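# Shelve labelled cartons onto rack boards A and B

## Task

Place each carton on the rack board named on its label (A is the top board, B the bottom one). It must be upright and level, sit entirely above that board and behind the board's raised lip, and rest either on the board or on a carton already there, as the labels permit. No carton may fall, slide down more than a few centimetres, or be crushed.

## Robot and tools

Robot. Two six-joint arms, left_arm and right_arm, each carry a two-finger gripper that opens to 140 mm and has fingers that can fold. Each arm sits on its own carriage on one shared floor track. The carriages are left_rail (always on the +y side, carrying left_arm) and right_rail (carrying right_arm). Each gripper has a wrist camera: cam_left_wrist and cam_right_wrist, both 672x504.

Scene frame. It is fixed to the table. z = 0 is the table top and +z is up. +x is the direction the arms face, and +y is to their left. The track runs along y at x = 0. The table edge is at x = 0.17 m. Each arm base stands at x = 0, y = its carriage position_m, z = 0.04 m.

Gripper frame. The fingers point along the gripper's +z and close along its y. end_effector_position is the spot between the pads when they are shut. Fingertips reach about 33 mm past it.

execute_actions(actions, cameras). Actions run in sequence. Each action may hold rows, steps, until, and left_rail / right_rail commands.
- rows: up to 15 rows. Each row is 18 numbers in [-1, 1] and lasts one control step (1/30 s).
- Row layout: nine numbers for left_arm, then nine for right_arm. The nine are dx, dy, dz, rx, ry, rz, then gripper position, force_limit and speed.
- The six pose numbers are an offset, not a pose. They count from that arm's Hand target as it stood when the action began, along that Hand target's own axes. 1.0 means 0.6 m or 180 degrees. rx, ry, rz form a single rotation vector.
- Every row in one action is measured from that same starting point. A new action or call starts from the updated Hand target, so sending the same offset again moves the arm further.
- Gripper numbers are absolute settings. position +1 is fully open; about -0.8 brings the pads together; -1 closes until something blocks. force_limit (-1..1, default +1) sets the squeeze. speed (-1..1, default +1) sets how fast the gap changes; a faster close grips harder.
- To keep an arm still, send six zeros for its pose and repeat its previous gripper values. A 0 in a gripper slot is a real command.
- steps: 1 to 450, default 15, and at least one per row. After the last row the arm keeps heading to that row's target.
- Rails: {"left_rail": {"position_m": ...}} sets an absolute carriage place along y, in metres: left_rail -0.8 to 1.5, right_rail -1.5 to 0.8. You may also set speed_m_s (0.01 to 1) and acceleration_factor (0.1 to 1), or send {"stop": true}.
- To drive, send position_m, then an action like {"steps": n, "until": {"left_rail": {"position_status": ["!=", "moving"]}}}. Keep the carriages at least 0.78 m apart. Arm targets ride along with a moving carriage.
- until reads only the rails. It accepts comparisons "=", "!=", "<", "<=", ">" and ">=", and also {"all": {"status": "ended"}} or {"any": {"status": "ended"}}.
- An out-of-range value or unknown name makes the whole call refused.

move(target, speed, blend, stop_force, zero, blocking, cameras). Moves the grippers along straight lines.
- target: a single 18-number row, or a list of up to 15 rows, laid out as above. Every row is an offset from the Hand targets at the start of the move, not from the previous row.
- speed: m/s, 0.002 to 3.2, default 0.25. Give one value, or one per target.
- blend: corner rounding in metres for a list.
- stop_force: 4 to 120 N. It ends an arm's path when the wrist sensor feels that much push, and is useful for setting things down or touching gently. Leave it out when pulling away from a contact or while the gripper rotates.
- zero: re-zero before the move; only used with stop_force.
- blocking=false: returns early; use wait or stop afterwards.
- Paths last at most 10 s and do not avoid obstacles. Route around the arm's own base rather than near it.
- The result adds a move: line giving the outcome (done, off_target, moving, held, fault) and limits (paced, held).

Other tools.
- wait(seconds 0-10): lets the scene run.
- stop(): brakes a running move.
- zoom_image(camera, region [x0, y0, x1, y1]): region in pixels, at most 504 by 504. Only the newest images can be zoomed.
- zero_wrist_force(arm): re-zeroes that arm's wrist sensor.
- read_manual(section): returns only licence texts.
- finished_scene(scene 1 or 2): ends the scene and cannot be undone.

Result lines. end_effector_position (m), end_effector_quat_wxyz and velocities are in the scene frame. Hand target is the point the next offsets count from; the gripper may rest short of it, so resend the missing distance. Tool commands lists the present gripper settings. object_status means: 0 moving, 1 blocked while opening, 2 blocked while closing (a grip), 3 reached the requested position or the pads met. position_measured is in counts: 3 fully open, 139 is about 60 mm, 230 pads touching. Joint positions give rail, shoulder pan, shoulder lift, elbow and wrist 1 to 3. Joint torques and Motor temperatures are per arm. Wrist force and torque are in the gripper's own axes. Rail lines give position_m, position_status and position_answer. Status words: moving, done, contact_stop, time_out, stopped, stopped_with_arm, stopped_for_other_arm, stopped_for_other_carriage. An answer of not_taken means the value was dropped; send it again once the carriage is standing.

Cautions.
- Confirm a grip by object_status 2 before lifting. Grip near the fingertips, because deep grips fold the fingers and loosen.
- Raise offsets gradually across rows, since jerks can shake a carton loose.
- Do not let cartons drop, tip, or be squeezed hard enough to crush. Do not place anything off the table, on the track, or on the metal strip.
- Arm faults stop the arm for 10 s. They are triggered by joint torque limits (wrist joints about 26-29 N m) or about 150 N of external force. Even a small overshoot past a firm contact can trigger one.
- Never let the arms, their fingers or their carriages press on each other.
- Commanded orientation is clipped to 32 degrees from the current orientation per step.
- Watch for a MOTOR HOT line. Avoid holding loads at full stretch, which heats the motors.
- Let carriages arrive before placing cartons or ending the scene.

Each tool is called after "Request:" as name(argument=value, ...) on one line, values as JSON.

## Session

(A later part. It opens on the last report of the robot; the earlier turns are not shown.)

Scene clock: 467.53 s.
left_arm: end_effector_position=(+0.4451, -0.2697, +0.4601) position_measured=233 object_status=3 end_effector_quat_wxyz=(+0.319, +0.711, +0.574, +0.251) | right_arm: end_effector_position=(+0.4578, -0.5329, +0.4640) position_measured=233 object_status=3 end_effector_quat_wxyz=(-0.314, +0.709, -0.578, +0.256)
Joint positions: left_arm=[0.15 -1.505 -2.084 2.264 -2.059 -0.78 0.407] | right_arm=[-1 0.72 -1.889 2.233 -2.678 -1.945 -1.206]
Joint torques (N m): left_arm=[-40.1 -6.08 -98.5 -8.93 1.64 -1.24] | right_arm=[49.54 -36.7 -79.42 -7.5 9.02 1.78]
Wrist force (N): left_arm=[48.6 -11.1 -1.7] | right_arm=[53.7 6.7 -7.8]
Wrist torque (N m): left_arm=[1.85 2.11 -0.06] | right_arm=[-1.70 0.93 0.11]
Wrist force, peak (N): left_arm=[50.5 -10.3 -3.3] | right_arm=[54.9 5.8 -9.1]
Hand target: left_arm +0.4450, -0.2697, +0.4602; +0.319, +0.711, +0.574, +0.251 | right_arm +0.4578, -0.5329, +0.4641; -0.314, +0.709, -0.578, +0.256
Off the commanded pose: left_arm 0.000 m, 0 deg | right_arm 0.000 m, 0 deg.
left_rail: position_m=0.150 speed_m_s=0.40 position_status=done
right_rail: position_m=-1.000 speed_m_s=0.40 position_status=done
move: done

Request:
move(target=[0.0637, 0.1763, -0.1785, 0, 0, 0, -1, -1, 0, -0.0643, -0.1945, -0.1583, 0, 0, 0, -1, -1, 0], speed=0.1, cameras=["all"])

Scene clock: 469.90 s.
left_arm: end_effector_position=(+0.4451, -0.2290, +0.6100) position_measured=233 object_status=3 end_effector_quat_wxyz=(+0.319, +0.711, +0.574, +0.251) | right_arm: end_effector_position=(+0.4579, -0.4934, +0.6143) position_measured=233 object_status=3 end_effector_quat_wxyz=(-0.314, +0.709, -0.578, +0.256)
Joint positions: left_arm=[0.15 -1.497 -2.167 2.039 -1.758 -0.782 0.418] | right_arm=[-1 0.783 -1.881 1.955 -2.389 -1.989 -1.156]
Joint torques (N m): left_arm=[-35.26 6.46 -86.53 -8.6 1.44 -1.26] | right_arm=[46.35 1.31 -76.98 -7.13 7.13 2.02]
Wrist force (N): left_arm=[42.4 -10.2 -0.5] | right_arm=[48.1 6.8 -7.3]
Wrist torque (N m): left_arm=[1.81 2.03 -0.05] | right_arm=[-1.54 0.69 0.11]
Wrist force, peak (N): left_arm=[49.7 -12.1 -1.7] | right_arm=[55.2 7.3 -7.6]
Hand target: left_arm +0.4451, -0.2291, +0.6101; +0.319, +0.711, +0.574, +0.251 | right_arm +0.4579, -0.4934, +0.6143; -0.314, +0.709, -0.578, +0.256
Off the commanded pose: left_arm 0.000 m, 0 deg | right_arm 0.000 m, 0 deg.
left_rail: position_m=0.150 speed_m_s=0.40 position_status=done
right_rail: position_m=-1.000 speed_m_s=0.40 position_status=done
move: done

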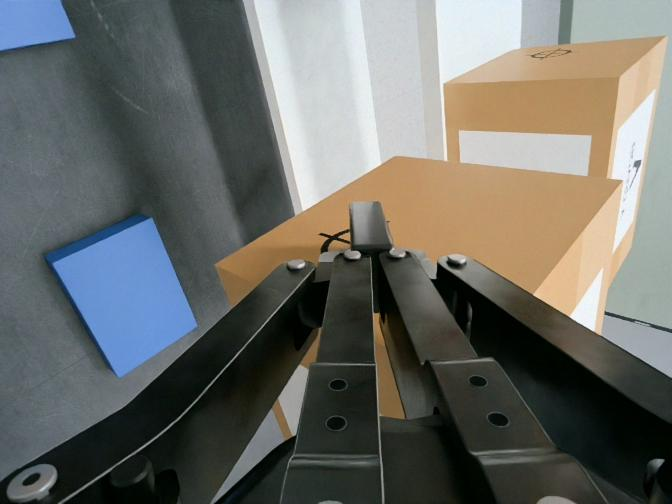

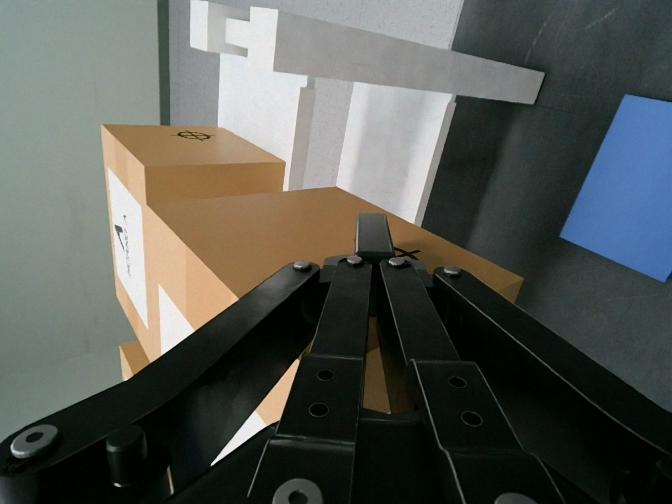

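Request:
move(target=[0.0618, 0.1950, -0.1951, 0, 0, 0, -1, -1, 0, -0.0645, -0.2128, -0.1754, 0, 0, 0, -1, -1, 0], speed=0.1, cameras=["all"])

Scene clock: 472.57 s.
left_arm: end_effector_position=(+0.4451, -0.1895, +0.7749) position_measured=233 object_status=3 end_effector_quat_wxyz=(+0.319, +0.711, +0.574, +0.251) | right_arm: end_effector_position=(+0.4578, -0.4539, +0.7795) position_measured=233 object_status=3 end_effector_quat_wxyz=(-0.314, +0.709, -0.578, +0.256)
Joint positions: left_arm=[0.15 -1.487 -2.153 1.734 -1.477 -0.785 0.431] | right_arm=[-1 0.839 -1.803 1.606 -2.099 -2.026 -1.111]
Joint torques (N m): left_arm=[-14.79 38.43 -73.3 -8.98 -0.87 -0.99] | right_arm=[48.05 1.36 -72.02 -8.01 7.73 1.85]
Wrist force (N): left_arm=[47.4 -10.7 -1.3] | right_arm=[52.8 7.1 -7.5]
Wrist torque (N m): left_arm=[1.86 2.07 -0.06] | right_arm=[-1.63 0.83 0.08]
Wrist force, peak (N): left_arm=[48.9 -11.5 -1.7] | right_arm=[54.6 6.9 -7.7]
Hand target: left_arm +0.4451, -0.1894, +0.7750; +0.319, +0.711, +0.574, +0.251 | right_arm +0.4578, -0.4539, +0.7796; -0.314, +0.709, -0.578, +0.256
Off the commanded pose: left_arm 0.000 m, 0 deg | right_arm 0.000 m, 0 deg.
left_rail: position_m=0.150 speed_m_s=0.40 position_status=done
right_rail: position_m=-1.000 speed_m_s=0.40 position_status=done
move: done

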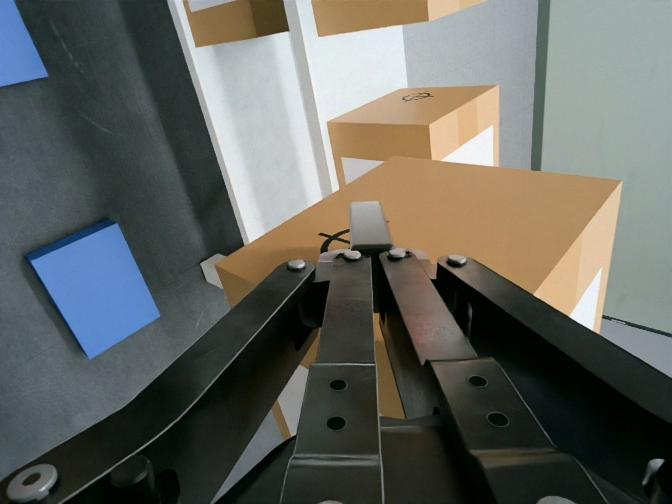

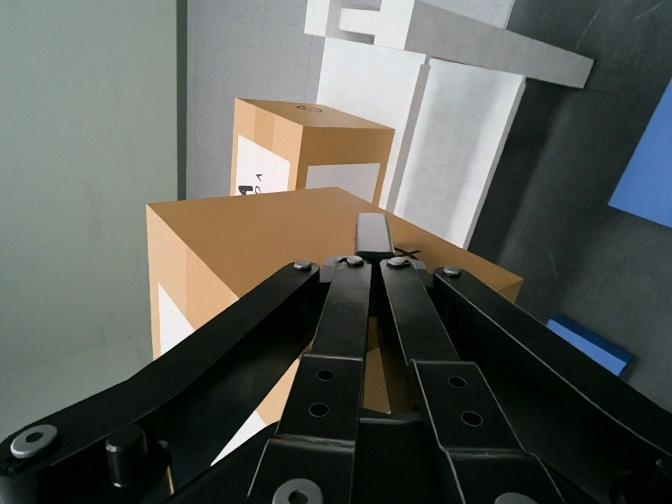

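Request:
move(target=[0.0358, 0.1093, 0.1205, 0, 0, 0, -1, -1, 0, 0.0335, -0.1098, 0.1210, 0, 0, 0, -1, -1, 0], speed=0.1, cameras=["all"])

Scene clock: 474.57 s.
left_arm: end_effector_position=(+0.5450, -0.1894, +0.7750) position_measured=233 object_status=3 end_effector_quat_wxyz=(+0.319, +0.711, +0.574, +0.251) | right_arm: end_effector_position=(+0.5579, -0.4538, +0.7796) position_measured=233 object_status=3 end_effector_quat_wxyz=(-0.314, +0.709, -0.578, +0.256)
Joint positions: left_arm=[0.15 -1.196 -2.035 1.731 -1.826 -0.911 0.782] | right_arm=[-1 0.708 -1.72 1.546 -2.164 -1.937 -1.215]
Joint torques (N m): left_arm=[-3.19 12.58 -78.19 -19.64 -5.88 2.57] | right_arm=[-2.1 -15.85 -71.1 -17.66 13.76 -2.98]
Wrist force (N): left_arm=[24.9 -6.4 3.1] | right_arm=[30.5 3.6 -5.2]
Wrist torque (N m): left_arm=[1.68 1.78 0.00] | right_arm=[-1.74 0.43 0.23]
Wrist force, peak (N): left_arm=[47.6 -11.3 -1.3] | right_arm=[53.3 7.3 -7.7]
Hand target: left_arm +0.5450, -0.1894, +0.7750; +0.319, +0.711, +0.574, +0.251 | right_arm +0.5579, -0.4537, +0.7796; -0.314, +0.709, -0.578, +0.256
Off the commanded pose: left_arm 0.000 m, 0 deg | right_arm 0.000 m, 0 deg.
left_rail: position_m=0.150 speed_m_s=0.40 position_status=done
right_rail: position_m=-1.000 speed_m_s=0.40 position_status=done
move: done

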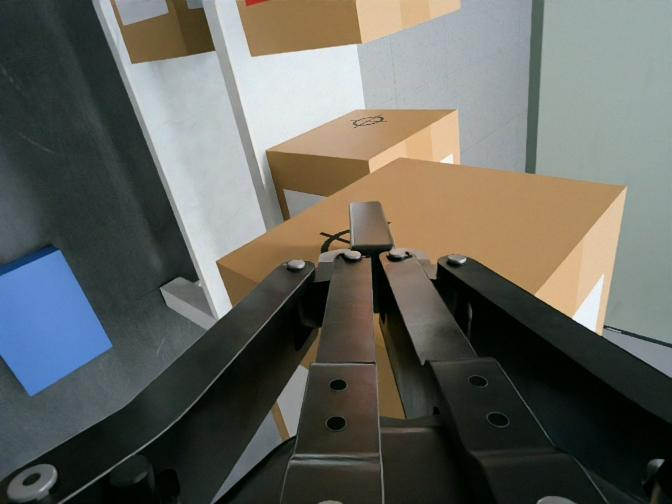

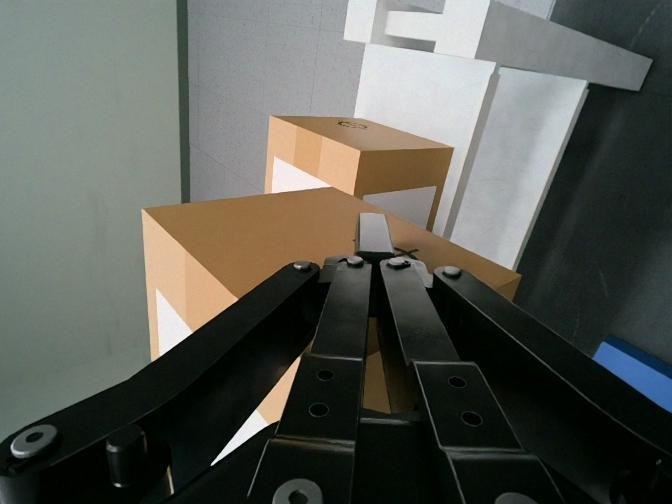

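Request:
move(target=[0.0195, 0.0659, 0.0726, 0, 0, 0, -1, -1, 0, 0.0181, -0.0662, 0.0729, 0, 0, 0, -1, -1, 0], speed=0.08)

Scene clock: 476.20 s.
left_arm: end_effector_position=(+0.6049, -0.1905, +0.7751) position_measured=233 object_status=3 end_effector_quat_wxyz=(+0.319, +0.711, +0.574, +0.251) | right_arm: end_effector_position=(+0.6179, -0.4525, +0.7796) position_measured=233 object_status=3 end_effector_quat_wxyz=(-0.314, +0.709, -0.578, +0.256)
Joint positions: left_arm=[0.15 -1.061 -1.95 1.699 -1.959 -0.987 0.92] | right_arm=[-1 0.645 -1.659 1.496 -2.191 -1.893 -1.263]
Joint torques (N m): left_arm=[-16.34 11.07 -80.72 -22.53 -13.4 2.2] | right_arm=[12.51 -18.23 -71.6 -19.59 22.22 -3.05]
Wrist force (N): left_arm=[41.7 -9.5 0.5] | right_arm=[46.9 5.9 -6.6]
Wrist torque (N m): left_arm=[1.74 1.96 -0.06] | right_arm=[-1.62 0.78 0.34]
Wrist force, peak (N): left_arm=[41.7 -9.5 0.5] | right_arm=[46.9 5.8 -7.0]
Hand target: left_arm +0.6050, -0.1905, +0.7751; +0.319, +0.711, +0.574, +0.251 | right_arm +0.6180, -0.4525, +0.7796; -0.314, +0.709, -0.578, +0.256
Off the commanded pose: left_arm 0.000 m, 0 deg | right_arm 0.000 m, 0 deg.
left_rail: position_m=0.150 speed_m_s=0.40 position_status=done
right_rail: position_m=-1.000 speed_m_s=0.40 position_status=done
move: done

Request:
move(target=[0.0246, 0.0766, 0.0844, 0, 0, 0, -1, -1, 0, 0.0229, -0.0769, 0.0848, 0, 0, 0, -1, -1, 0], speed=0.08, cameras=["all"])

Scene clock: 477.97 s.
left_arm: end_effector_position=(+0.6748, -0.1908, +0.7751) position_measured=233 object_status=3 end_effector_quat_wxyz=(+0.319, +0.711, +0.574, +0.251) | right_arm: end_effector_position=(+0.6879, -0.4521, +0.7796) position_measured=233 object_status=3 end_effector_quat_wxyz=(-0.314, +0.709, -0.578, +0.256)
Joint positions: left_arm=[0.15 -0.932 -1.848 1.643 -2.067 -1.068 1.038] | right_arm=[-1 0.58 -1.582 1.425 -2.211 -1.847 -1.311]
Joint torques (N m): left_arm=[-25.4 0.68 -82.35 -21.84 -16.5 2.25] | right_arm=[18.17 -24.69 -71.24 -19.2 23.53 -2.82]
Wrist force (N): left_arm=[43.4 -9.4 -0.7] | right_arm=[48.3 5.9 -7.5]
Wrist torque (N m): left_arm=[1.75 1.92 -0.06] | right_arm=[-1.49 0.83 0.33]
Wrist force, peak (N): left_arm=[43.4 -9.4 -0.7] | right_arm=[48.1 6.8 -8.3]
Hand target: left_arm +0.6749, -0.1908, +0.7751; +0.319, +0.711, +0.574, +0.251 | right_arm +0.6880, -0.4521, +0.7796; -0.314, +0.709, -0.578, +0.256
Off the commanded pose: left_arm 0.000 m, 0 deg | right_arm 0.000 m, 0 deg.
left_rail: position_m=0.150 speed_m_s=0.40 position_status=done
right_rail: position_m=-1.000 speed_m_s=0.40 position_status=done
move: done

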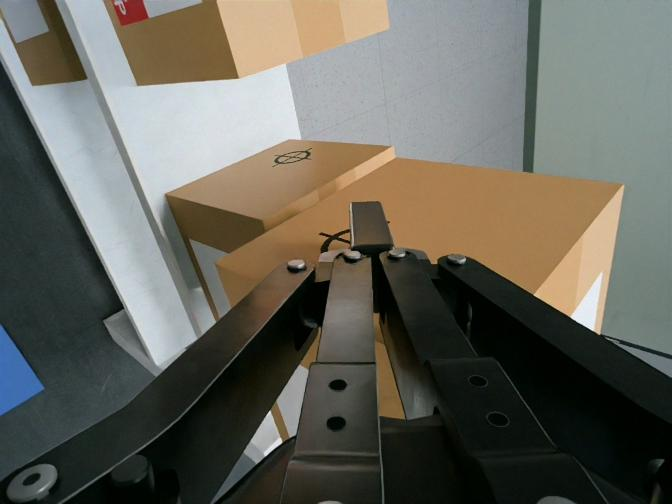

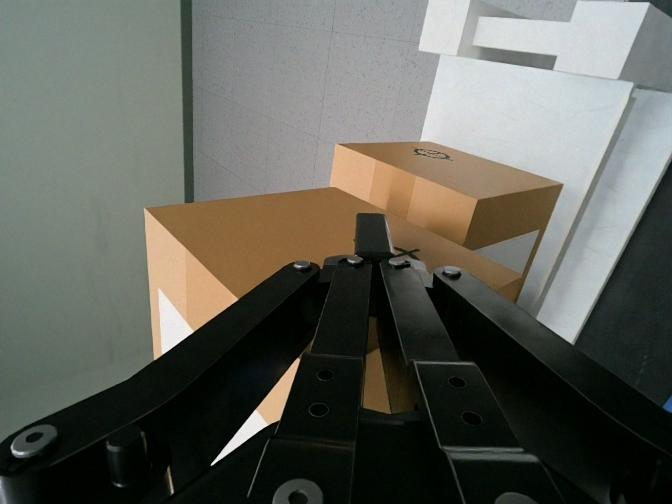

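Request:
move(target=[0.0228, 0.0711, 0.0784, 0, 0, 0, -1, -1, 0, 0.0213, -0.0714, 0.0787, 0, 0, 0, -1, -1, 0], speed=0.08, cameras=["all"])

Scene clock: 479.57 s.
left_arm: end_effector_position=(+0.7398, -0.1910, +0.7752) position_measured=233 object_status=3 end_effector_quat_wxyz=(+0.319, +0.711, +0.574, +0.251) | right_arm: end_effector_position=(+0.7530, -0.4517, +0.7796) position_measured=233 object_status=3 end_effector_quat_wxyz=(-0.314, +0.709, -0.578, +0.256)
Joint positions: left_arm=[0.15 -0.834 -1.75 1.576 -2.134 -1.132 1.12] | right_arm=[-1 0.529 -1.505 1.347 -2.22 -1.81 -1.348]
Joint torques (N m): left_arm=[-28.69 -7.53 -82.28 -21.47 -18.78 1.8] | right_arm=[22.72 -30.74 -72.25 -14.71 25.16 -2.96]
Wrist force (N): left_arm=[44.5 -10.1 -0.5] | right_arm=[50.3 5.9 -7.2]
Wrist torque (N m): left_arm=[1.73 2.07 -0.05] | right_arm=[-1.57 0.81 0.34]
Wrist force, peak (N): left_arm=[44.5 -10.2 0.2] | right_arm=[50.3 5.9 -7.2]
Hand target: left_arm +0.7399, -0.1910, +0.7752; +0.319, +0.711, +0.574, +0.251 | right_arm +0.7531, -0.4517, +0.7796; -0.314, +0.709, -0.578, +0.256
Off the commanded pose: left_arm 0.000 m, 0 deg | right_arm 0.000 m, 0 deg.
left_rail: position_m=0.150 speed_m_s=0.40 position_status=done
right_rail: position_m=-1.000 speed_m_s=0.40 position_status=done
move: done

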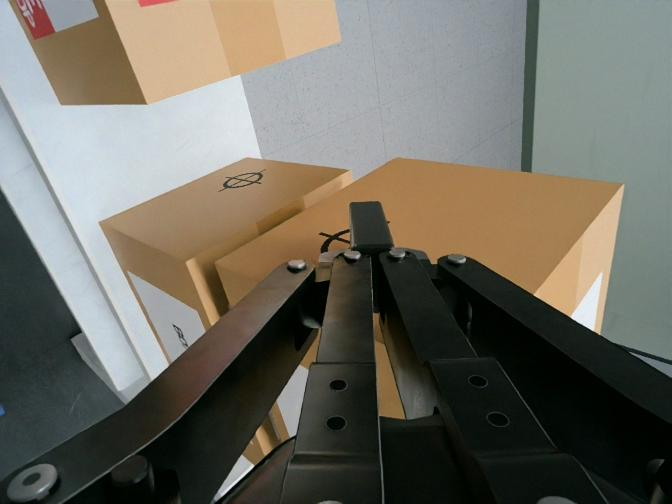

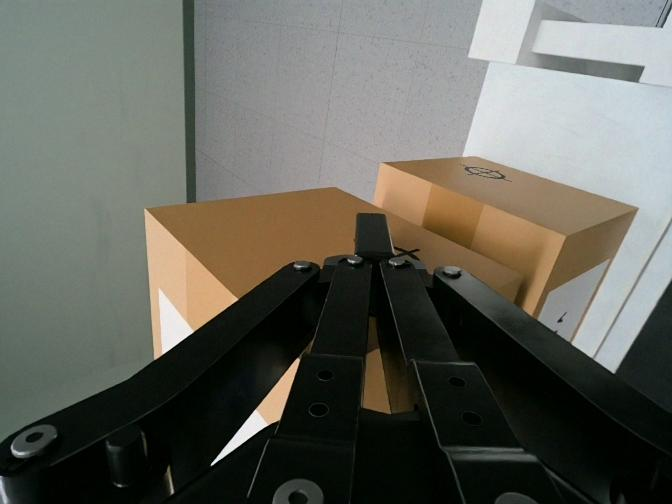

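Request:
move(target=[-0.0191, -0.0282, 0.0312, 0, 0, 0, -1, -1, 0, 0.0196, 0.0336, 0.0251, 0, 0, 0, -1, -1, 0], speed=0.05)

Scene clock: 483.20 s.
left_arm: end_effector_position=(+0.7399, -0.2030, +0.7503) position_measured=233 object_status=3 end_effector_quat_wxyz=(+0.319, +0.711, +0.574, +0.251) | right_arm: end_effector_position=(+0.7531, -0.4637, +0.7546) position_measured=233 object_status=3 end_effector_quat_wxyz=(-0.314, +0.709, -0.578, +0.256)
Joint positions: left_arm=[0.15 -0.849 -1.746 1.616 -2.173 -1.122 1.108] | right_arm=[-1 0.514 -1.524 1.412 -2.268 -1.799 -1.359]
Joint torques (N m): left_arm=[-53.73 -11.54 -53.93 -22.13 -6.72 -1.35] | right_arm=[21.79 -67.87 -54.18 -18.48 25.35 -2.88]
Wrist force (N): left_arm=[44.9 -10.4 -0.8] | right_arm=[50.8 5.7 -7.1]
Wrist torque (N m): left_arm=[1.82 2.06 -0.05] | right_arm=[-1.65 0.79 0.33]
Wrist force, peak (N): left_arm=[46.5 -9.8 -1.9] | right_arm=[51.8 5.6 -8.2]
Hand target: left_arm +0.7399, -0.2030, +0.7502; +0.319, +0.711, +0.574, +0.251 | right_arm +0.7531, -0.4637, +0.7545; -0.314, +0.709, -0.578, +0.256
Off the commanded pose: left_arm 0.000 m, 0 deg | right_arm 0.000 m, 0 deg.
left_rail: position_m=0.150 speed_m_s=0.40 position_status=done
right_rail: position_m=-1.000 speed_m_s=0.40 position_status=done
move: done

Request:
move(target=[0.0006, -0.0495, 0.0447, 0, 0, 0, -1, -1, 0, 0, 0.0494, 0.0449, 0, 0, 0, -1, -1, 0], speed=0.012, stop_force=8, cameras=["all"])

Scene clock: 487.17 s.
left_arm: end_effector_position=(+0.7399, -0.2031, +0.7250) position_measured=233 object_status=3 end_effector_quat_wxyz=(+0.319, +0.711, +0.574, +0.251) | right_arm: end_effector_position=(+0.7531, -0.4637, +0.7314) position_measured=233 object_status=3 end_effector_quat_wxyz=(-0.314, +0.709, -0.578, +0.256)
Joint positions: left_arm=[0.15 -0.849 -1.751 1.664 -2.217 -1.122 1.108] | right_arm=[-1 0.514 -1.528 1.456 -2.309 -1.799 -1.359]
Joint torques (N m): left_arm=[-53.05 -8.41 -80.5 -6.13 -10.54 -1.41] | right_arm=[23.4 -25.39 -66.79 -4.99 22.65 -2.83]
Wrist force (N): left_arm=[45.6 -5.9 -4.3] | right_arm=[49.1 1.2 -12.0]
Wrist torque (N m): left_arm=[1.68 2.03 -0.12] | right_arm=[-1.47 0.72 0.39]
Wrist force, peak (N): left_arm=[47.8 -2.5 -9.3] | right_arm=[51.6 6.1 -7.2]
Hand target: left_arm +0.7399, -0.2031, +0.7250; +0.319, +0.711, +0.574, +0.251 (not the last commanded pose) | right_arm +0.7531, -0.4638, +0.7314; -0.314, +0.709, -0.578, +0.256 (not the last commanded pose)
Off the commanded pose: left_arm 0.015 m, 0 deg | right_arm 0.017 m, 0 deg.
left_rail: position_m=0.150 speed_m_s=0.40 position_status=done
right_rail: position_m=-1.000 speed_m_s=0.40 position_status=done
move: contact (left_arm, right_arm)

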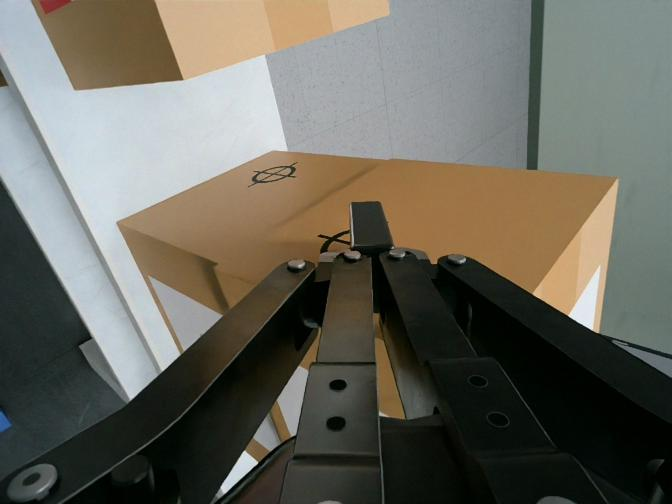

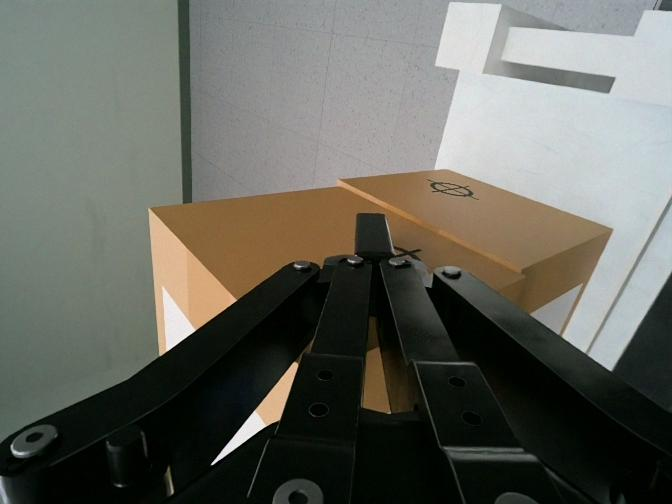

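Request:
move(target=[0.0001, -0.0124, 0.0112, 0, 0, 0, -1, -1, 0, 0, 0.0124, 0.0112, 0, 0, 0, -1, -1, 0], speed=0.01, stop_force=8)

Scene clock: 488.77 s.
left_arm: end_effector_position=(+0.7399, -0.2031, +0.7246) position_measured=233 object_status=3 end_effector_quat_wxyz=(+0.319, +0.711, +0.574, +0.251) | right_arm: end_effector_position=(+0.7531, -0.4637, +0.7308) position_measured=233 object_status=3 end_effector_quat_wxyz=(-0.314, +0.709, -0.578, +0.256)
Joint positions: left_arm=[0.15 -0.849 -1.751 1.665 -2.218 -1.122 1.108] | right_arm=[-1 0.514 -1.528 1.457 -2.31 -1.799 -1.359]
Joint torques (N m): left_arm=[-54.88 -3.42 -74.66 -4.83 -11.66 -0.66] | right_arm=[24.14 -34.59 -61.83 -3.89 22.03 -2.87]
Wrist force (N): left_arm=[46.0 -3.0 -8.5] | right_arm=[49.3 -1.9 -16.5]
Wrist torque (N m): left_arm=[1.48 1.95 -0.17] | right_arm=[-1.46 0.68 0.43]
Wrist force, peak (N): left_arm=[47.8 0.8 -12.5] | right_arm=[51.4 -4.9 -21.5]
Hand target: left_arm +0.7399, -0.2031, +0.7246; +0.319, +0.711, +0.574, +0.251 (not the last commanded pose) | right_arm +0.7531, -0.4637, +0.7308; -0.314, +0.709, -0.578, +0.256 (not the last commanded pose)
Off the commanded pose: left_arm 0.010 m, 0 deg | right_arm 0.009 m, 0 deg.
left_rail: position_m=0.150 speed_m_s=0.40 position_status=done
right_rail: position_m=-1.000 speed_m_s=0.40 position_status=done
move: contact (left_arm, right_arm)

Request:
move(target=[0.0325, -0.0046, -0.0055, 0, 0, 0, -1, -1, 0, 0.0327, 0.0046, -0.0050, 0, 0, 0, -1, -1, 0], speed=0.02, cameras=["all"])

Scene clock: 490.33 s.
left_arm: end_effector_position=(+0.7399, -0.1832, +0.7246) position_measured=233 object_status=3 end_effector_quat_wxyz=(+0.319, +0.711, +0.574, +0.251) | right_arm: end_effector_position=(+0.7531, -0.4836, +0.7308) position_measured=233 object_status=3 end_effector_quat_wxyz=(-0.314, +0.709, -0.578, +0.256)
Joint positions: left_arm=[0.15 -0.824 -1.767 1.679 -2.224 -1.139 1.128] | right_arm=[-1 0.488 -1.55 1.481 -2.315 -1.78 -1.377]
Joint torques (N m): left_arm=[10.71 -41.33 -42.1 -10.05 -0.45 2.19] | right_arm=[-20.6 -67.34 -44.91 -10.55 1.7 -2.64]
Wrist force (N): left_arm=[-2.9 3.9 2.4] | right_arm=[0.7 -5.7 -7.4]
Wrist torque (N m): left_arm=[1.24 0.84 0.01] | right_arm=[-1.67 -0.20 0.25]
Wrist force, peak (N): left_arm=[46.3 -2.9 -8.8] | right_arm=[49.6 -1.8 -17.0]
Hand target: left_arm +0.7399, -0.1831, +0.7246; +0.319, +0.711, +0.574, +0.251 | right_arm +0.7531, -0.4838, +0.7308; -0.314, +0.709, -0.578, +0.256
Off the commanded pose: left_arm 0.000 m, 0 deg | right_arm 0.000 m, 0 deg.
left_rail: position_m=0.150 speed_m_s=0.40 position_status=done
right_rail: position_m=-1.000 speed_m_s=0.40 position_status=done
move: done

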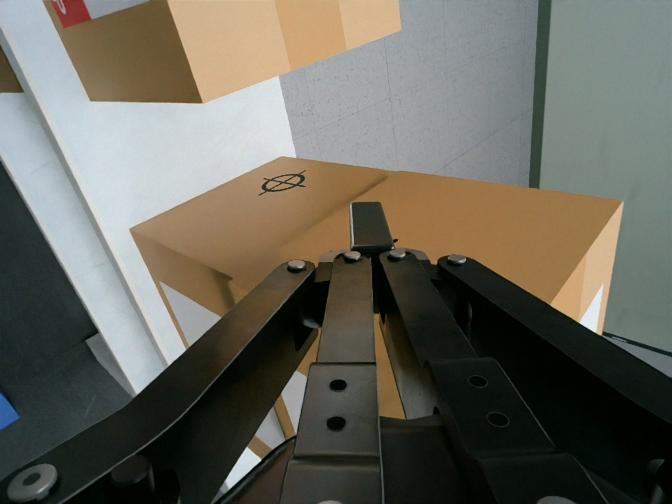

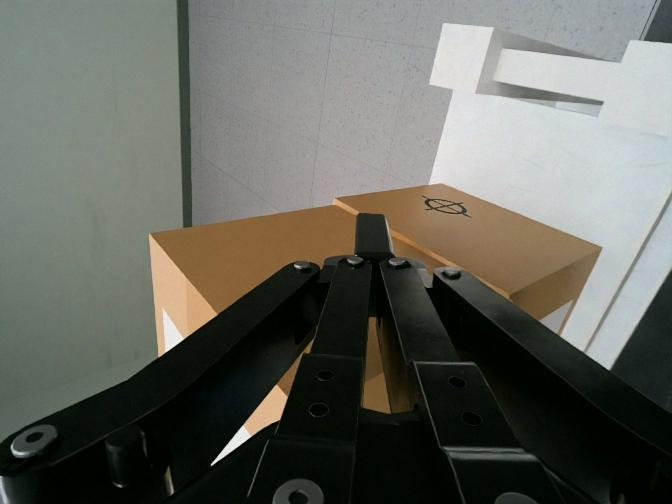

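Request:
move(target=[[-0.0020, 0.1607, -0.1452, 0, 0, 0, -1, -1, 0, 0, -0.1606, -0.1459, 0, 0, 0, -1, -1, 0], [0.5317, -0.2001, -0.5521, 0, 0, 0, -1, -1, 0, -0.0937, 0.1469, -0.4848, 0, 0, 0, -1, -1, 0]], speed=[0.12, 0.25], blend=[0.02, 0], cameras=["all"])

Scene clock: 494.97 s.
left_arm: end_effector_position=(+0.4898, +0.1997, +0.8541) position_measured=233 object_status=3 end_effector_quat_wxyz=(+0.319, +0.711, +0.574, +0.251) | right_arm: end_effector_position=(+0.4728, -0.4841, +0.8610) position_measured=233 object_status=3 end_effector_quat_wxyz=(-0.314, +0.709, -0.578, +0.256)
Joint positions: left_arm=[0.15 -0.305 -2.228 1.701 -1.879 -1.511 1.504] | right_arm=[-1 0.775 -1.801 1.46 -1.977 -1.984 -1.162]
Joint torques (N m): left_arm=[10.69 19.98 -66.74 -10.24 -1.47 2.3] | right_arm=[19.49 -46.17 -41.34 -2.08 -3.75 2.07]
Wrist force (N): left_arm=[-2.3 4.2 2.6] | right_arm=[0.7 -5.9 -7.5]
Wrist torque (N m): left_arm=[1.32 0.72 0.00] | right_arm=[-1.69 -0.22 -0.01]
Wrist force, peak (N): left_arm=[-4.3 5.8 3.5] | right_arm=[1.4 -8.0 -7.7]
Hand target: left_arm +0.4898, +0.1998, +0.8542; +0.319, +0.711, +0.574, +0.251 | right_arm +0.4728, -0.4841, +0.8610; -0.314, +0.709, -0.578, +0.256
Off the commanded pose: left_arm 0.000 m, 0 deg | right_arm 0.000 m, 0 deg.
left_rail: position_m=0.150 speed_m_s=0.40 position_status=done
right_rail: position_m=-1.000 speed_m_s=0.40 position_status=done
move: done

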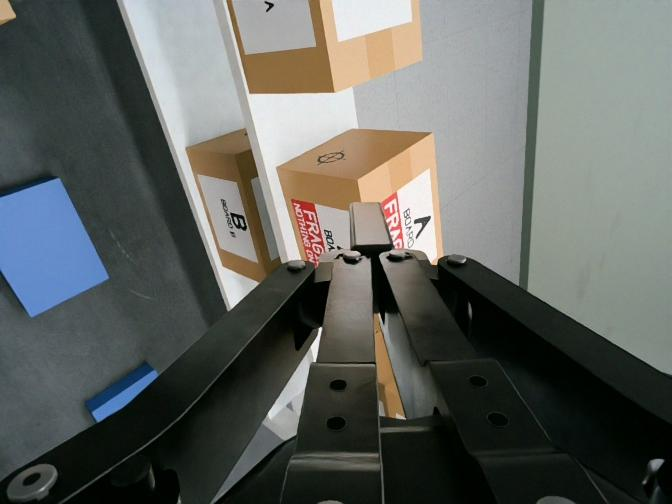

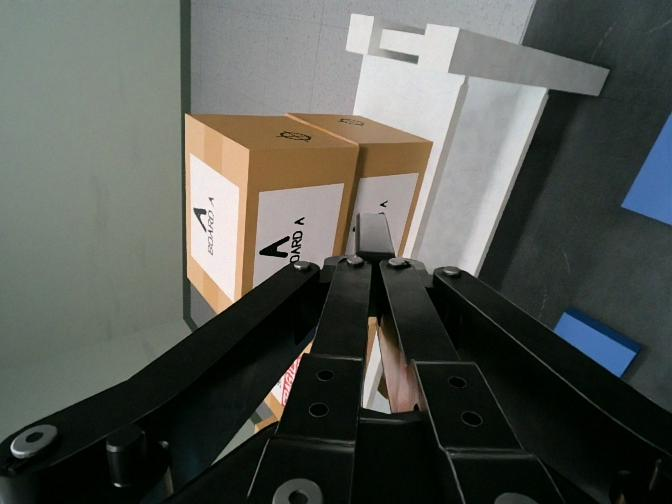

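Request:
execute_actions(actions=[{"left_rail": {"position_m": 0.6}, "steps": 120, "until": {"left_rail": {"position_status": ["!=", "moving"]}}}, {"right_rail": {"position_m": -0.2, "speed_m_s": 0.5}, "steps": 150, "until": {"right_rail": {"position_status": ["!=", "moving"]}}}], cameras=["all"])

Scene clock: 500.27 s.
left_arm: end_effector_position=(+0.4898, +0.6497, +0.8542) position_measured=233 object_status=3 end_effector_quat_wxyz=(+0.319, +0.711, +0.574, +0.251) | right_arm: end_effector_position=(+0.4728, +0.3159, +0.8610) position_measured=233 object_status=3 end_effector_quat_wxyz=(-0.314, +0.709, -0.578, +0.256)
Joint positions: left_arm=[0.6 -0.304 -2.228 1.7 -1.879 -1.512 1.504] | right_arm=[-0.2 0.775 -1.801 1.46 -1.977 -1.984 -1.162]
Joint torques (N m): left_arm=[7.53 4.58 -49.61 -2.06 -0.9 1.99] | right_arm=[11.92 -12.08 -44.4 -3.52 0.89 1.81]
Wrist force (N): left_arm=[-2.4 4.4 2.8] | right_arm=[0.1 -6.1 -7.6]
Wrist torque (N m): left_arm=[1.36 0.73 0.00] | right_arm=[-1.73 -0.09 -0.01]
Wrist force, peak (N): left_arm=[-4.3 4.2 3.1] | right_arm=[0.9 -6.2 -7.8]
Hand target: left_arm +0.4898, +0.6497, +0.8542; +0.319, +0.711, +0.574, +0.251 | right_arm +0.4728, +0.3159, +0.8610; -0.314, +0.709, -0.578, +0.256
Tool commands: left_gripper/position=-1.0 left_gripper/force_limit=-1.0 left_gripper/speed=+0.0 right_gripper/position=-1.0 right_gripper/force_limit=-1.0 right_gripper/speed=+0.0
Off the commanded pose: left_arm 0.000 m, 0 deg | right_arm 0.000 m, 0 deg.
left_rail: position_m=0.600 speed_m_s=0.40 position_status=done
right_rail: position_m=-0.200 speed_m_s=0.50 position_status=done

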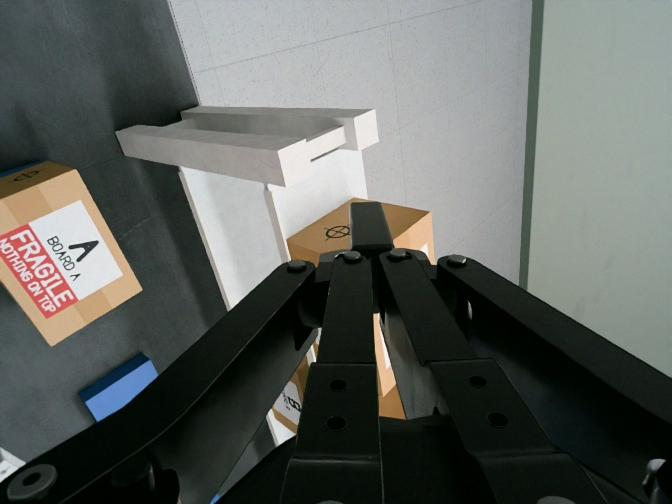

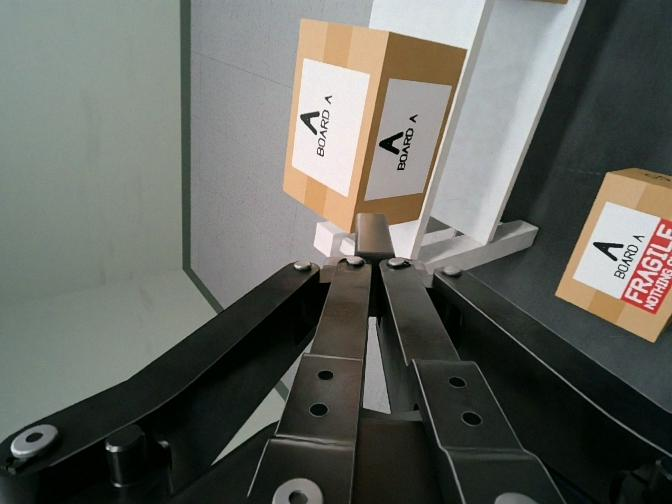

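Request:
move(target=[-0.0009, -0.7362, 0.5625, 0, 0, 0, -1, -1, 0, 0.0491, 0.7214, 0.5986, 0, 0, 0, -1, -1, 0], speed=0.25, stop_force=20, cameras=["all"])

Scene clock: 506.10 s.
left_arm: end_effector_position=(+0.4442, +0.6536, +0.3002) position_measured=233 object_status=3 end_effector_quat_wxyz=(+0.319, +0.711, +0.574, +0.251) | right_arm: end_effector_position=(+0.4543, +0.2819, +0.2991) position_measured=233 object_status=3 end_effector_quat_wxyz=(-0.314, +0.709, -0.578, +0.256)
Joint positions: left_arm=[0.6 -0.371 -2.49 2.76 -2.673 -1.463 1.46] | right_arm=[-0.2 0.75 -1.677 2.414 -3.063 -1.966 -1.183]
Joint torques (N m): left_arm=[13.25 32.33 -40.56 -10.28 -1.15 1.56] | right_arm=[-20.95 -11.58 -31.99 -10.21 -2.71 -1.58]
Wrist force (N): left_arm=[-2.5 4.3 2.9] | right_arm=[0.3 -5.9 -7.8]
Wrist torque (N m): left_arm=[1.30 0.75 0.14] | right_arm=[-1.72 -0.08 0.04]
Wrist force, peak (N): left_arm=[-3.0 6.0 1.7] | right_arm=[0.4 -7.9 -9.2]
Hand target: left_arm +0.4442, +0.6536, +0.3002; +0.319, +0.711, +0.574, +0.251 | right_arm +0.4543, +0.2819, +0.2991; -0.314, +0.709, -0.578, +0.256
Off the commanded pose: left_arm 0.000 m, 0 deg | right_arm 0.000 m, 0 deg.
left_rail: position_m=0.600 speed_m_s=0.40 position_status=done
right_rail: position_m=-0.200 speed_m_s=0.50 position_status=done
move: done

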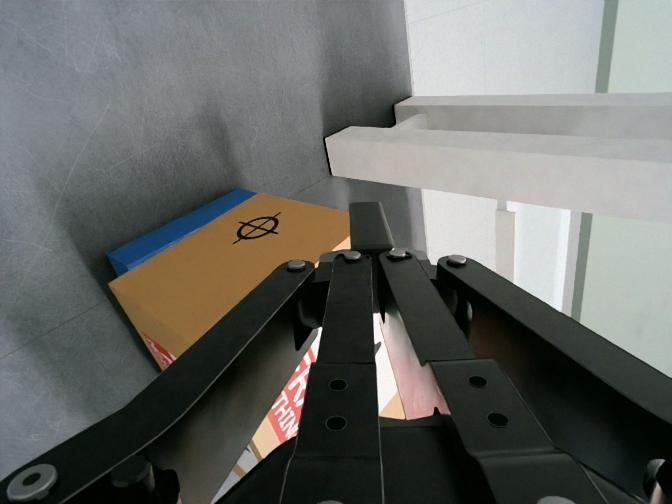

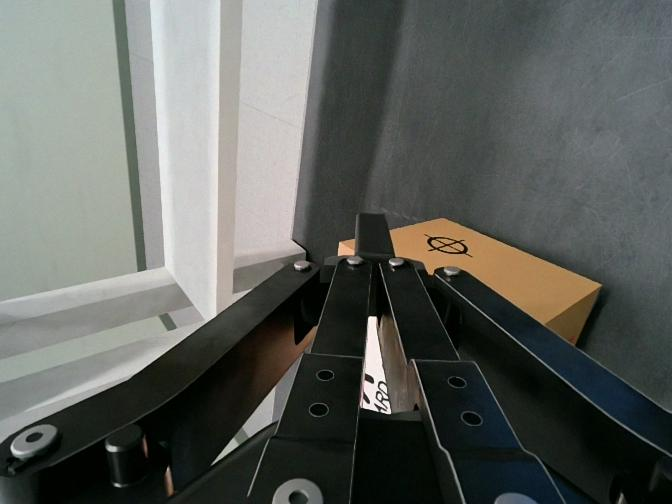

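Request:
move(target=[-0.0081, -0.1411, 0.2496, 0, 0, 0, -1, -1, 0, -0.0168, 0.1379, 0.2552, 0, 0, 0, -1, -1, 0], speed=0.12, stop_force=12, cameras=["all"])

Scene clock: 510.13 s.
left_arm: end_effector_position=(+0.4648, +0.6455, +0.2225) position_measured=233 object_status=3 end_effector_quat_wxyz=(+0.313, +0.711, +0.577, +0.252) | right_arm: end_effector_position=(+0.4877, +0.2950, +0.1986) position_measured=233 object_status=3 end_effector_quat_wxyz=(-0.314, +0.709, -0.578, +0.256)
Joint positions: left_arm=[0.6 -0.389 -2.231 2.867 -3.026 -1.44 1.446] | right_arm=[-0.2 0.722 -1.436 2.443 -3.341 -1.947 -1.204]
Joint torques (N m): left_arm=[-12.13 5.61 -63.29 -1.35 1.65 -1.18] | right_arm=[-21.03 -22.48 -40.3 -10.34 1.55 -2.73]
Wrist force (N): left_arm=[-2.7 4.2 2.9] | right_arm=[0.5 -6.6 -7.6]
Wrist torque (N m): left_arm=[1.31 0.78 0.12] | right_arm=[-1.89 -0.12 0.23]
Wrist force, peak (N): left_arm=[-3.3 5.9 6.2] | right_arm=[0.2 -6.6 -8.4]
Hand target: left_arm +0.4648, +0.6455, +0.2225; +0.313, +0.711, +0.577, +0.252 (not the last commanded pose) | right_arm +0.4877, +0.2950, +0.1986; -0.314, +0.709, -0.578, +0.256 (not the last commanded pose)
Off the commanded pose: left_arm 0.092 m, 1 deg | right_arm 0.068 m, 0 deg.
left_rail: position_m=0.600 speed_m_s=0.40 position_status=done
right_rail: position_m=-0.200 speed_m_s=0.50 position_status=done
move: held (left_arm; a check stopped the path), off_target (right_arm; braked when a check withheld steps of left_arm); limits=held
pose unreachable (left arm): on one or more control steps of this call, first in action 0 (counted from 0), this arm could not follow its commanded pose, so it was not sent that pose on those steps. It may still have moved: this result reports where it is.
cause: moving toward the commanded pose would bring two parts of the arm too close to each other (joints 3 (shoulder lift) and 4 (elbow) lie between them).

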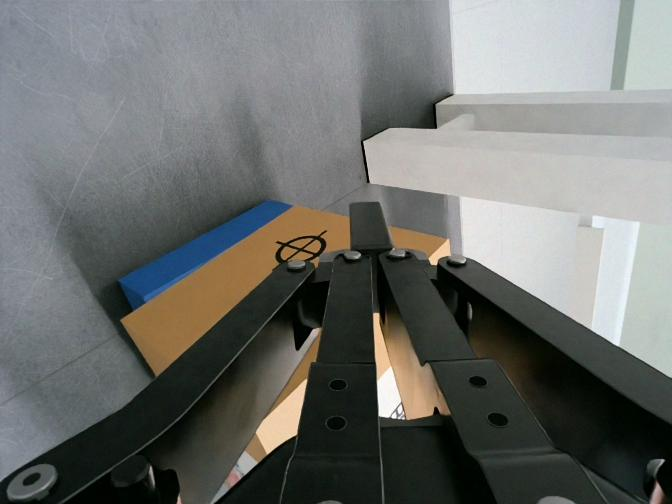

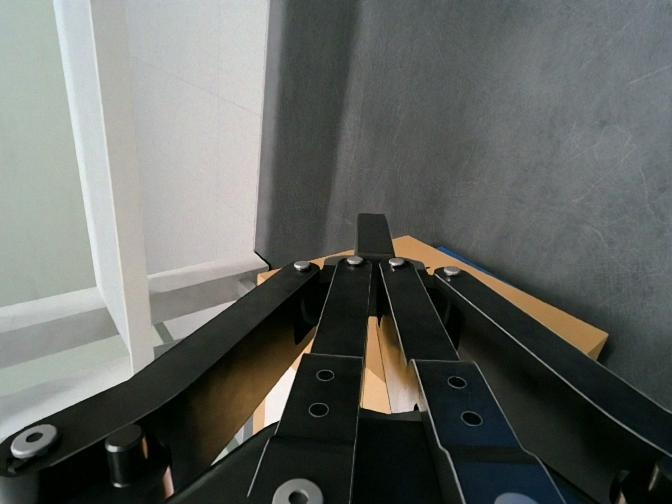

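Request:
move(target=[-0.0128, 0.580, -0.600, 0, 0, 0, -1, -1, 0, 0, -0.0617, -0.0561, 0, 0, 0, -1, -1, 0], speed=0.25)

Request:
execute_actions(actions=[{"left_rail": {"position_m": 1.0}, "steps": 120, "until": {"left_rail": {"position_status": ["!=", "moving"]}}}], cameras=["all"])

Scene clock: 513.80 s.
left_arm: end_effector_position=(+0.4346, +0.6455, +0.7223) position_measured=233 object_status=3 end_effector_quat_wxyz=(+0.313, +0.711, +0.577, +0.252) | right_arm: end_effector_position=(+0.4876, +0.2950, +0.2486) position_measured=233 object_status=3 end_effector_quat_wxyz=(-0.314, +0.709, -0.578, +0.256)
Joint positions: left_arm=[0.6 -0.477 -2.449 1.988 -1.92 -1.376 1.385] | right_arm=[-0.2 0.722 -1.537 2.411 -3.208 -1.947 -1.204]
Joint torques (N m): left_arm=[-12.05 33.38 -67.38 -1.47 3.15 -1.52] | right_arm=[9.32 -54.88 -45.53 -2.18 -1.99 0.9]
Wrist force (N): left_arm=[-3.1 4.2 2.7] | right_arm=[0.2 -6.1 -7.7]
Wrist torque (N m): left_arm=[1.30 0.86 0.15] | right_arm=[-1.79 -0.05 0.26]
Wrist force, peak (N): left_arm=[-3.0 6.2 0.5] | right_arm=[0.4 -6.4 -8.3]
Hand target: left_arm +0.4346, +0.6455, +0.7223; +0.313, +0.711, +0.577, +0.252 | right_arm +0.4876, +0.2950, +0.2486; -0.314, +0.709, -0.578, +0.256
Off the commanded pose: left_arm 0.000 m, 0 deg | right_arm 0.000 m, 0 deg.
left_rail: position_m=0.600 speed_m_s=0.40 position_status=done
right_rail: position_m=-0.200 speed_m_s=0.50 position_status=done
move: done

Scene clock: 515.97 s.
left_arm: end_effector_position=(+0.4346, +1.0455, +0.7223) position_measured=233 object_status=3 end_effector_quat_wxyz=(+0.313, +0.711, +0.577, +0.252) | right_arm: end_effector_position=(+0.4876, +0.2950, +0.2486) position_measured=233 object_status=3 end_effector_quat_wxyz=(-0.314, +0.709, -0.578, +0.256)
Joint positions: left_arm=[1 -0.477 -2.449 1.988 -1.92 -1.376 1.385] | right_arm=[-0.2 0.722 -1.537 2.411 -3.208 -1.947 -1.204]
Joint torques (N m): left_arm=[-8.92 22.74 -62.1 -2.32 1.26 -1.79] | right_arm=[9.75 -55.14 -45.65 -2.27 -0.39 0.77]
Wrist force (N): left_arm=[-2.8 4.4 2.8] | right_arm=[0.2 -5.9 -7.7]
Wrist torque (N m): left_arm=[1.34 0.79 0.15] | right_arm=[-1.76 -0.04 0.26]
Wrist force, peak (N): left_arm=[-3.9 4.8 2.8] | right_arm=[0.4 -6.1 -8.1]
Hand target: left_arm +0.4346, +1.0455, +0.7223; +0.313, +0.711, +0.577, +0.252 | right_arm +0.4876, +0.2950, +0.2486; -0.314, +0.709, -0.578, +0.256
Tool commands: left_gripper/position=-1.0 left_gripper/force_limit=-1.0 left_gripper/speed=+0.0 right_gripper/position=-1.0 right_gripper/force_limit=-1.0 right_gripper/speed=+0.0
Off the commanded pose: left_arm 0.000 m, 0 deg | right_arm 0.000 m, 0 deg.
left_rail: position_m=1.000 speed_m_s=0.40 position_status=done
right_rail: position_m=-0.200 speed_m_s=0.50 position_status=done

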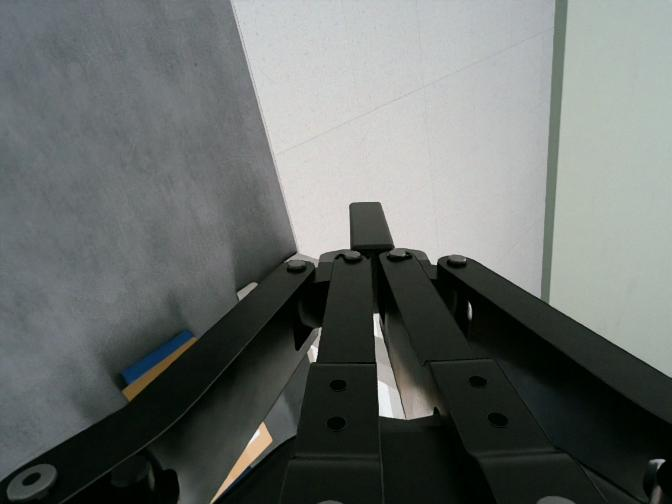

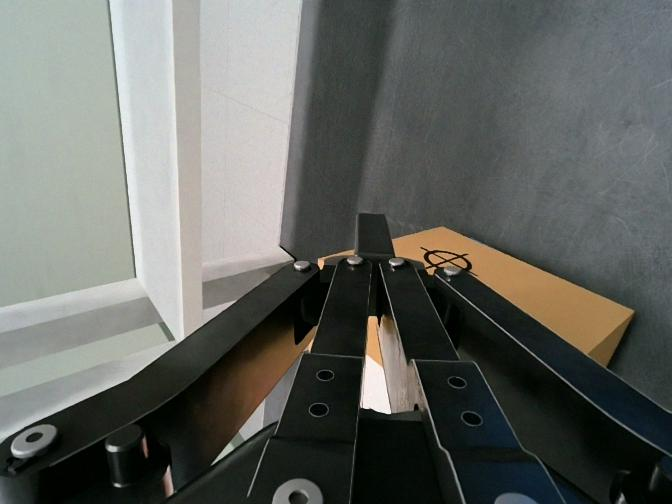

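Request:
move(target=[[-0.5718, -0.2390, 0.5360, 0, 0, 0, -1, -1, 0, 0, 0, 0, 0, 0, 0, -1, -1, 0], [-0.6448, -0.5550, 0.8390, 0, 0, 0, -1, -1, 0, -0.0065, 0.1151, 0.1549, 0, 0, 0, -1, -1, 0]], speed=[0.25, 0.12], blend=[0.03, 0], stop_force=20, cameras=["all"])

Scene clock: 522.23 s.
left_arm: end_effector_position=(+0.4961, +0.6352, +0.1376) position_measured=233 object_status=3 end_effector_quat_wxyz=(+0.313, +0.711, +0.577, +0.252) | right_arm: end_effector_position=(+0.5088, +0.3033, +0.1350) position_measured=233 object_status=3 end_effector_quat_wxyz=(-0.314, +0.709, -0.578, +0.256)
Joint positions: left_arm=[1 -1.343 -1.562 2.687 -3.128 -0.841 0.603] | right_arm=[-0.2 0.707 -1.27 2.436 -3.504 -1.936 -1.216]
Joint torques (N m): left_arm=[13.79 -16.36 -13.5 -9.83 0.42 1.65] | right_arm=[-20.19 -28.89 -33.33 -10.39 1.6 -2.72]
Wrist force (N): left_arm=[-2.9 4.3 2.9] | right_arm=[0.5 -6.2 -8.1]
Wrist torque (N m): left_arm=[1.34 0.82 0.13] | right_arm=[-1.84 -0.13 0.24]
Wrist force, peak (N): left_arm=[-3.4 4.3 3.2] | right_arm=[0.4 -6.5 -8.3]
Hand target: left_arm +0.4961, +0.6352, +0.1376; +0.313, +0.711, +0.577, +0.252 | right_arm +0.5088, +0.3033, +0.1350; -0.314, +0.709, -0.578, +0.256
Off the commanded pose: left_arm 0.000 m, 0 deg | right_arm 0.000 m, 0 deg.
left_rail: position_m=1.000 speed_m_s=0.40 position_status=done
right_rail: position_m=-0.200 speed_m_s=0.50 position_status=done
move: done

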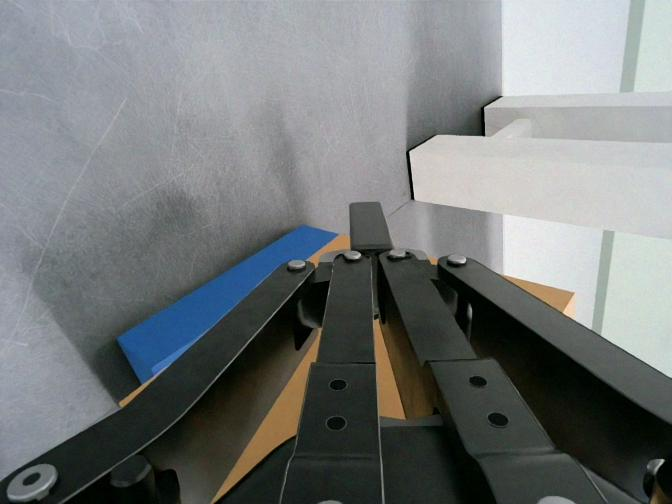

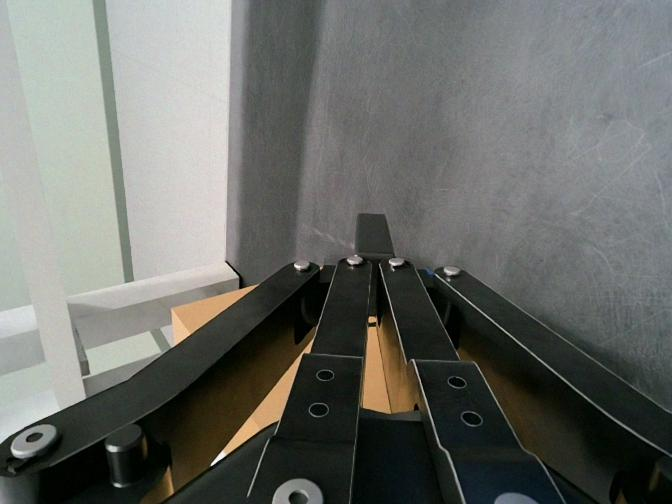

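Request:
move(target=[-0.0290, 0.0052, 0.0057, 0, 0, 0, -1, -1, 0, -0.0297, -0.0031, 0.0034, 0, 0, 0, -1, -1, 0], speed=0.03, stop_force=5, cameras=["all"])

Scene clock: 524.27 s.
left_arm: end_effector_position=(+0.4970, +0.6173, +0.1376) position_measured=233 object_status=3 end_effector_quat_wxyz=(+0.313, +0.711, +0.577, +0.252) | right_arm: end_effector_position=(+0.5079, +0.3213, +0.1350) position_measured=233 object_status=3 end_effector_quat_wxyz=(-0.314, +0.709, -0.578, +0.256)
Joint positions: left_arm=[1 -1.352 -1.54 2.66 -3.117 -0.838 0.592] | right_arm=[-0.2 0.735 -1.257 2.408 -3.482 -1.956 -1.194]
Joint torques (N m): left_arm=[-13.42 -18.18 -44.18 -1.16 5.28 -1.7] | right_arm=[20.1 -32.08 -33.76 -2.49 -4.08 2.04]
Wrist force (N): left_arm=[-2.3 4.2 2.7] | right_arm=[0.3 -6.4 -7.6]
Wrist torque (N m): left_arm=[1.33 0.70 0.12] | right_arm=[-1.87 -0.10 -0.01]
Wrist force, peak (N): left_arm=[-3.1 4.5 3.0] | right_arm=[0.0 -6.1 -8.4]
Hand target: left_arm +0.4970, +0.6173, +0.1376; +0.313, +0.711, +0.577, +0.252 | right_arm +0.5079, +0.3213, +0.1350; -0.314, +0.709, -0.578, +0.256
Off the commanded pose: left_arm 0.000 m, 0 deg | right_arm 0.000 m, 0 deg.
left_rail: position_m=1.000 speed_m_s=0.40 position_status=done
right_rail: position_m=-0.200 speed_m_s=0.50 position_status=done
move: done

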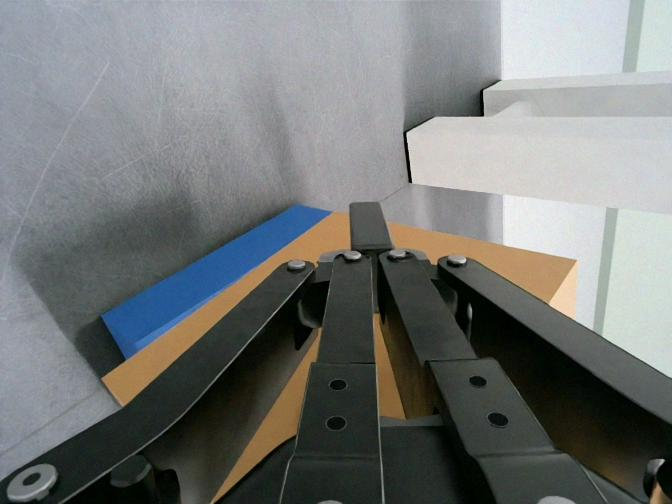

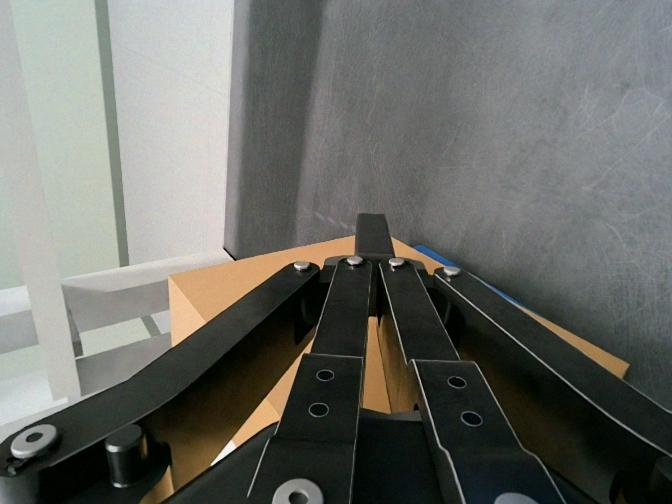

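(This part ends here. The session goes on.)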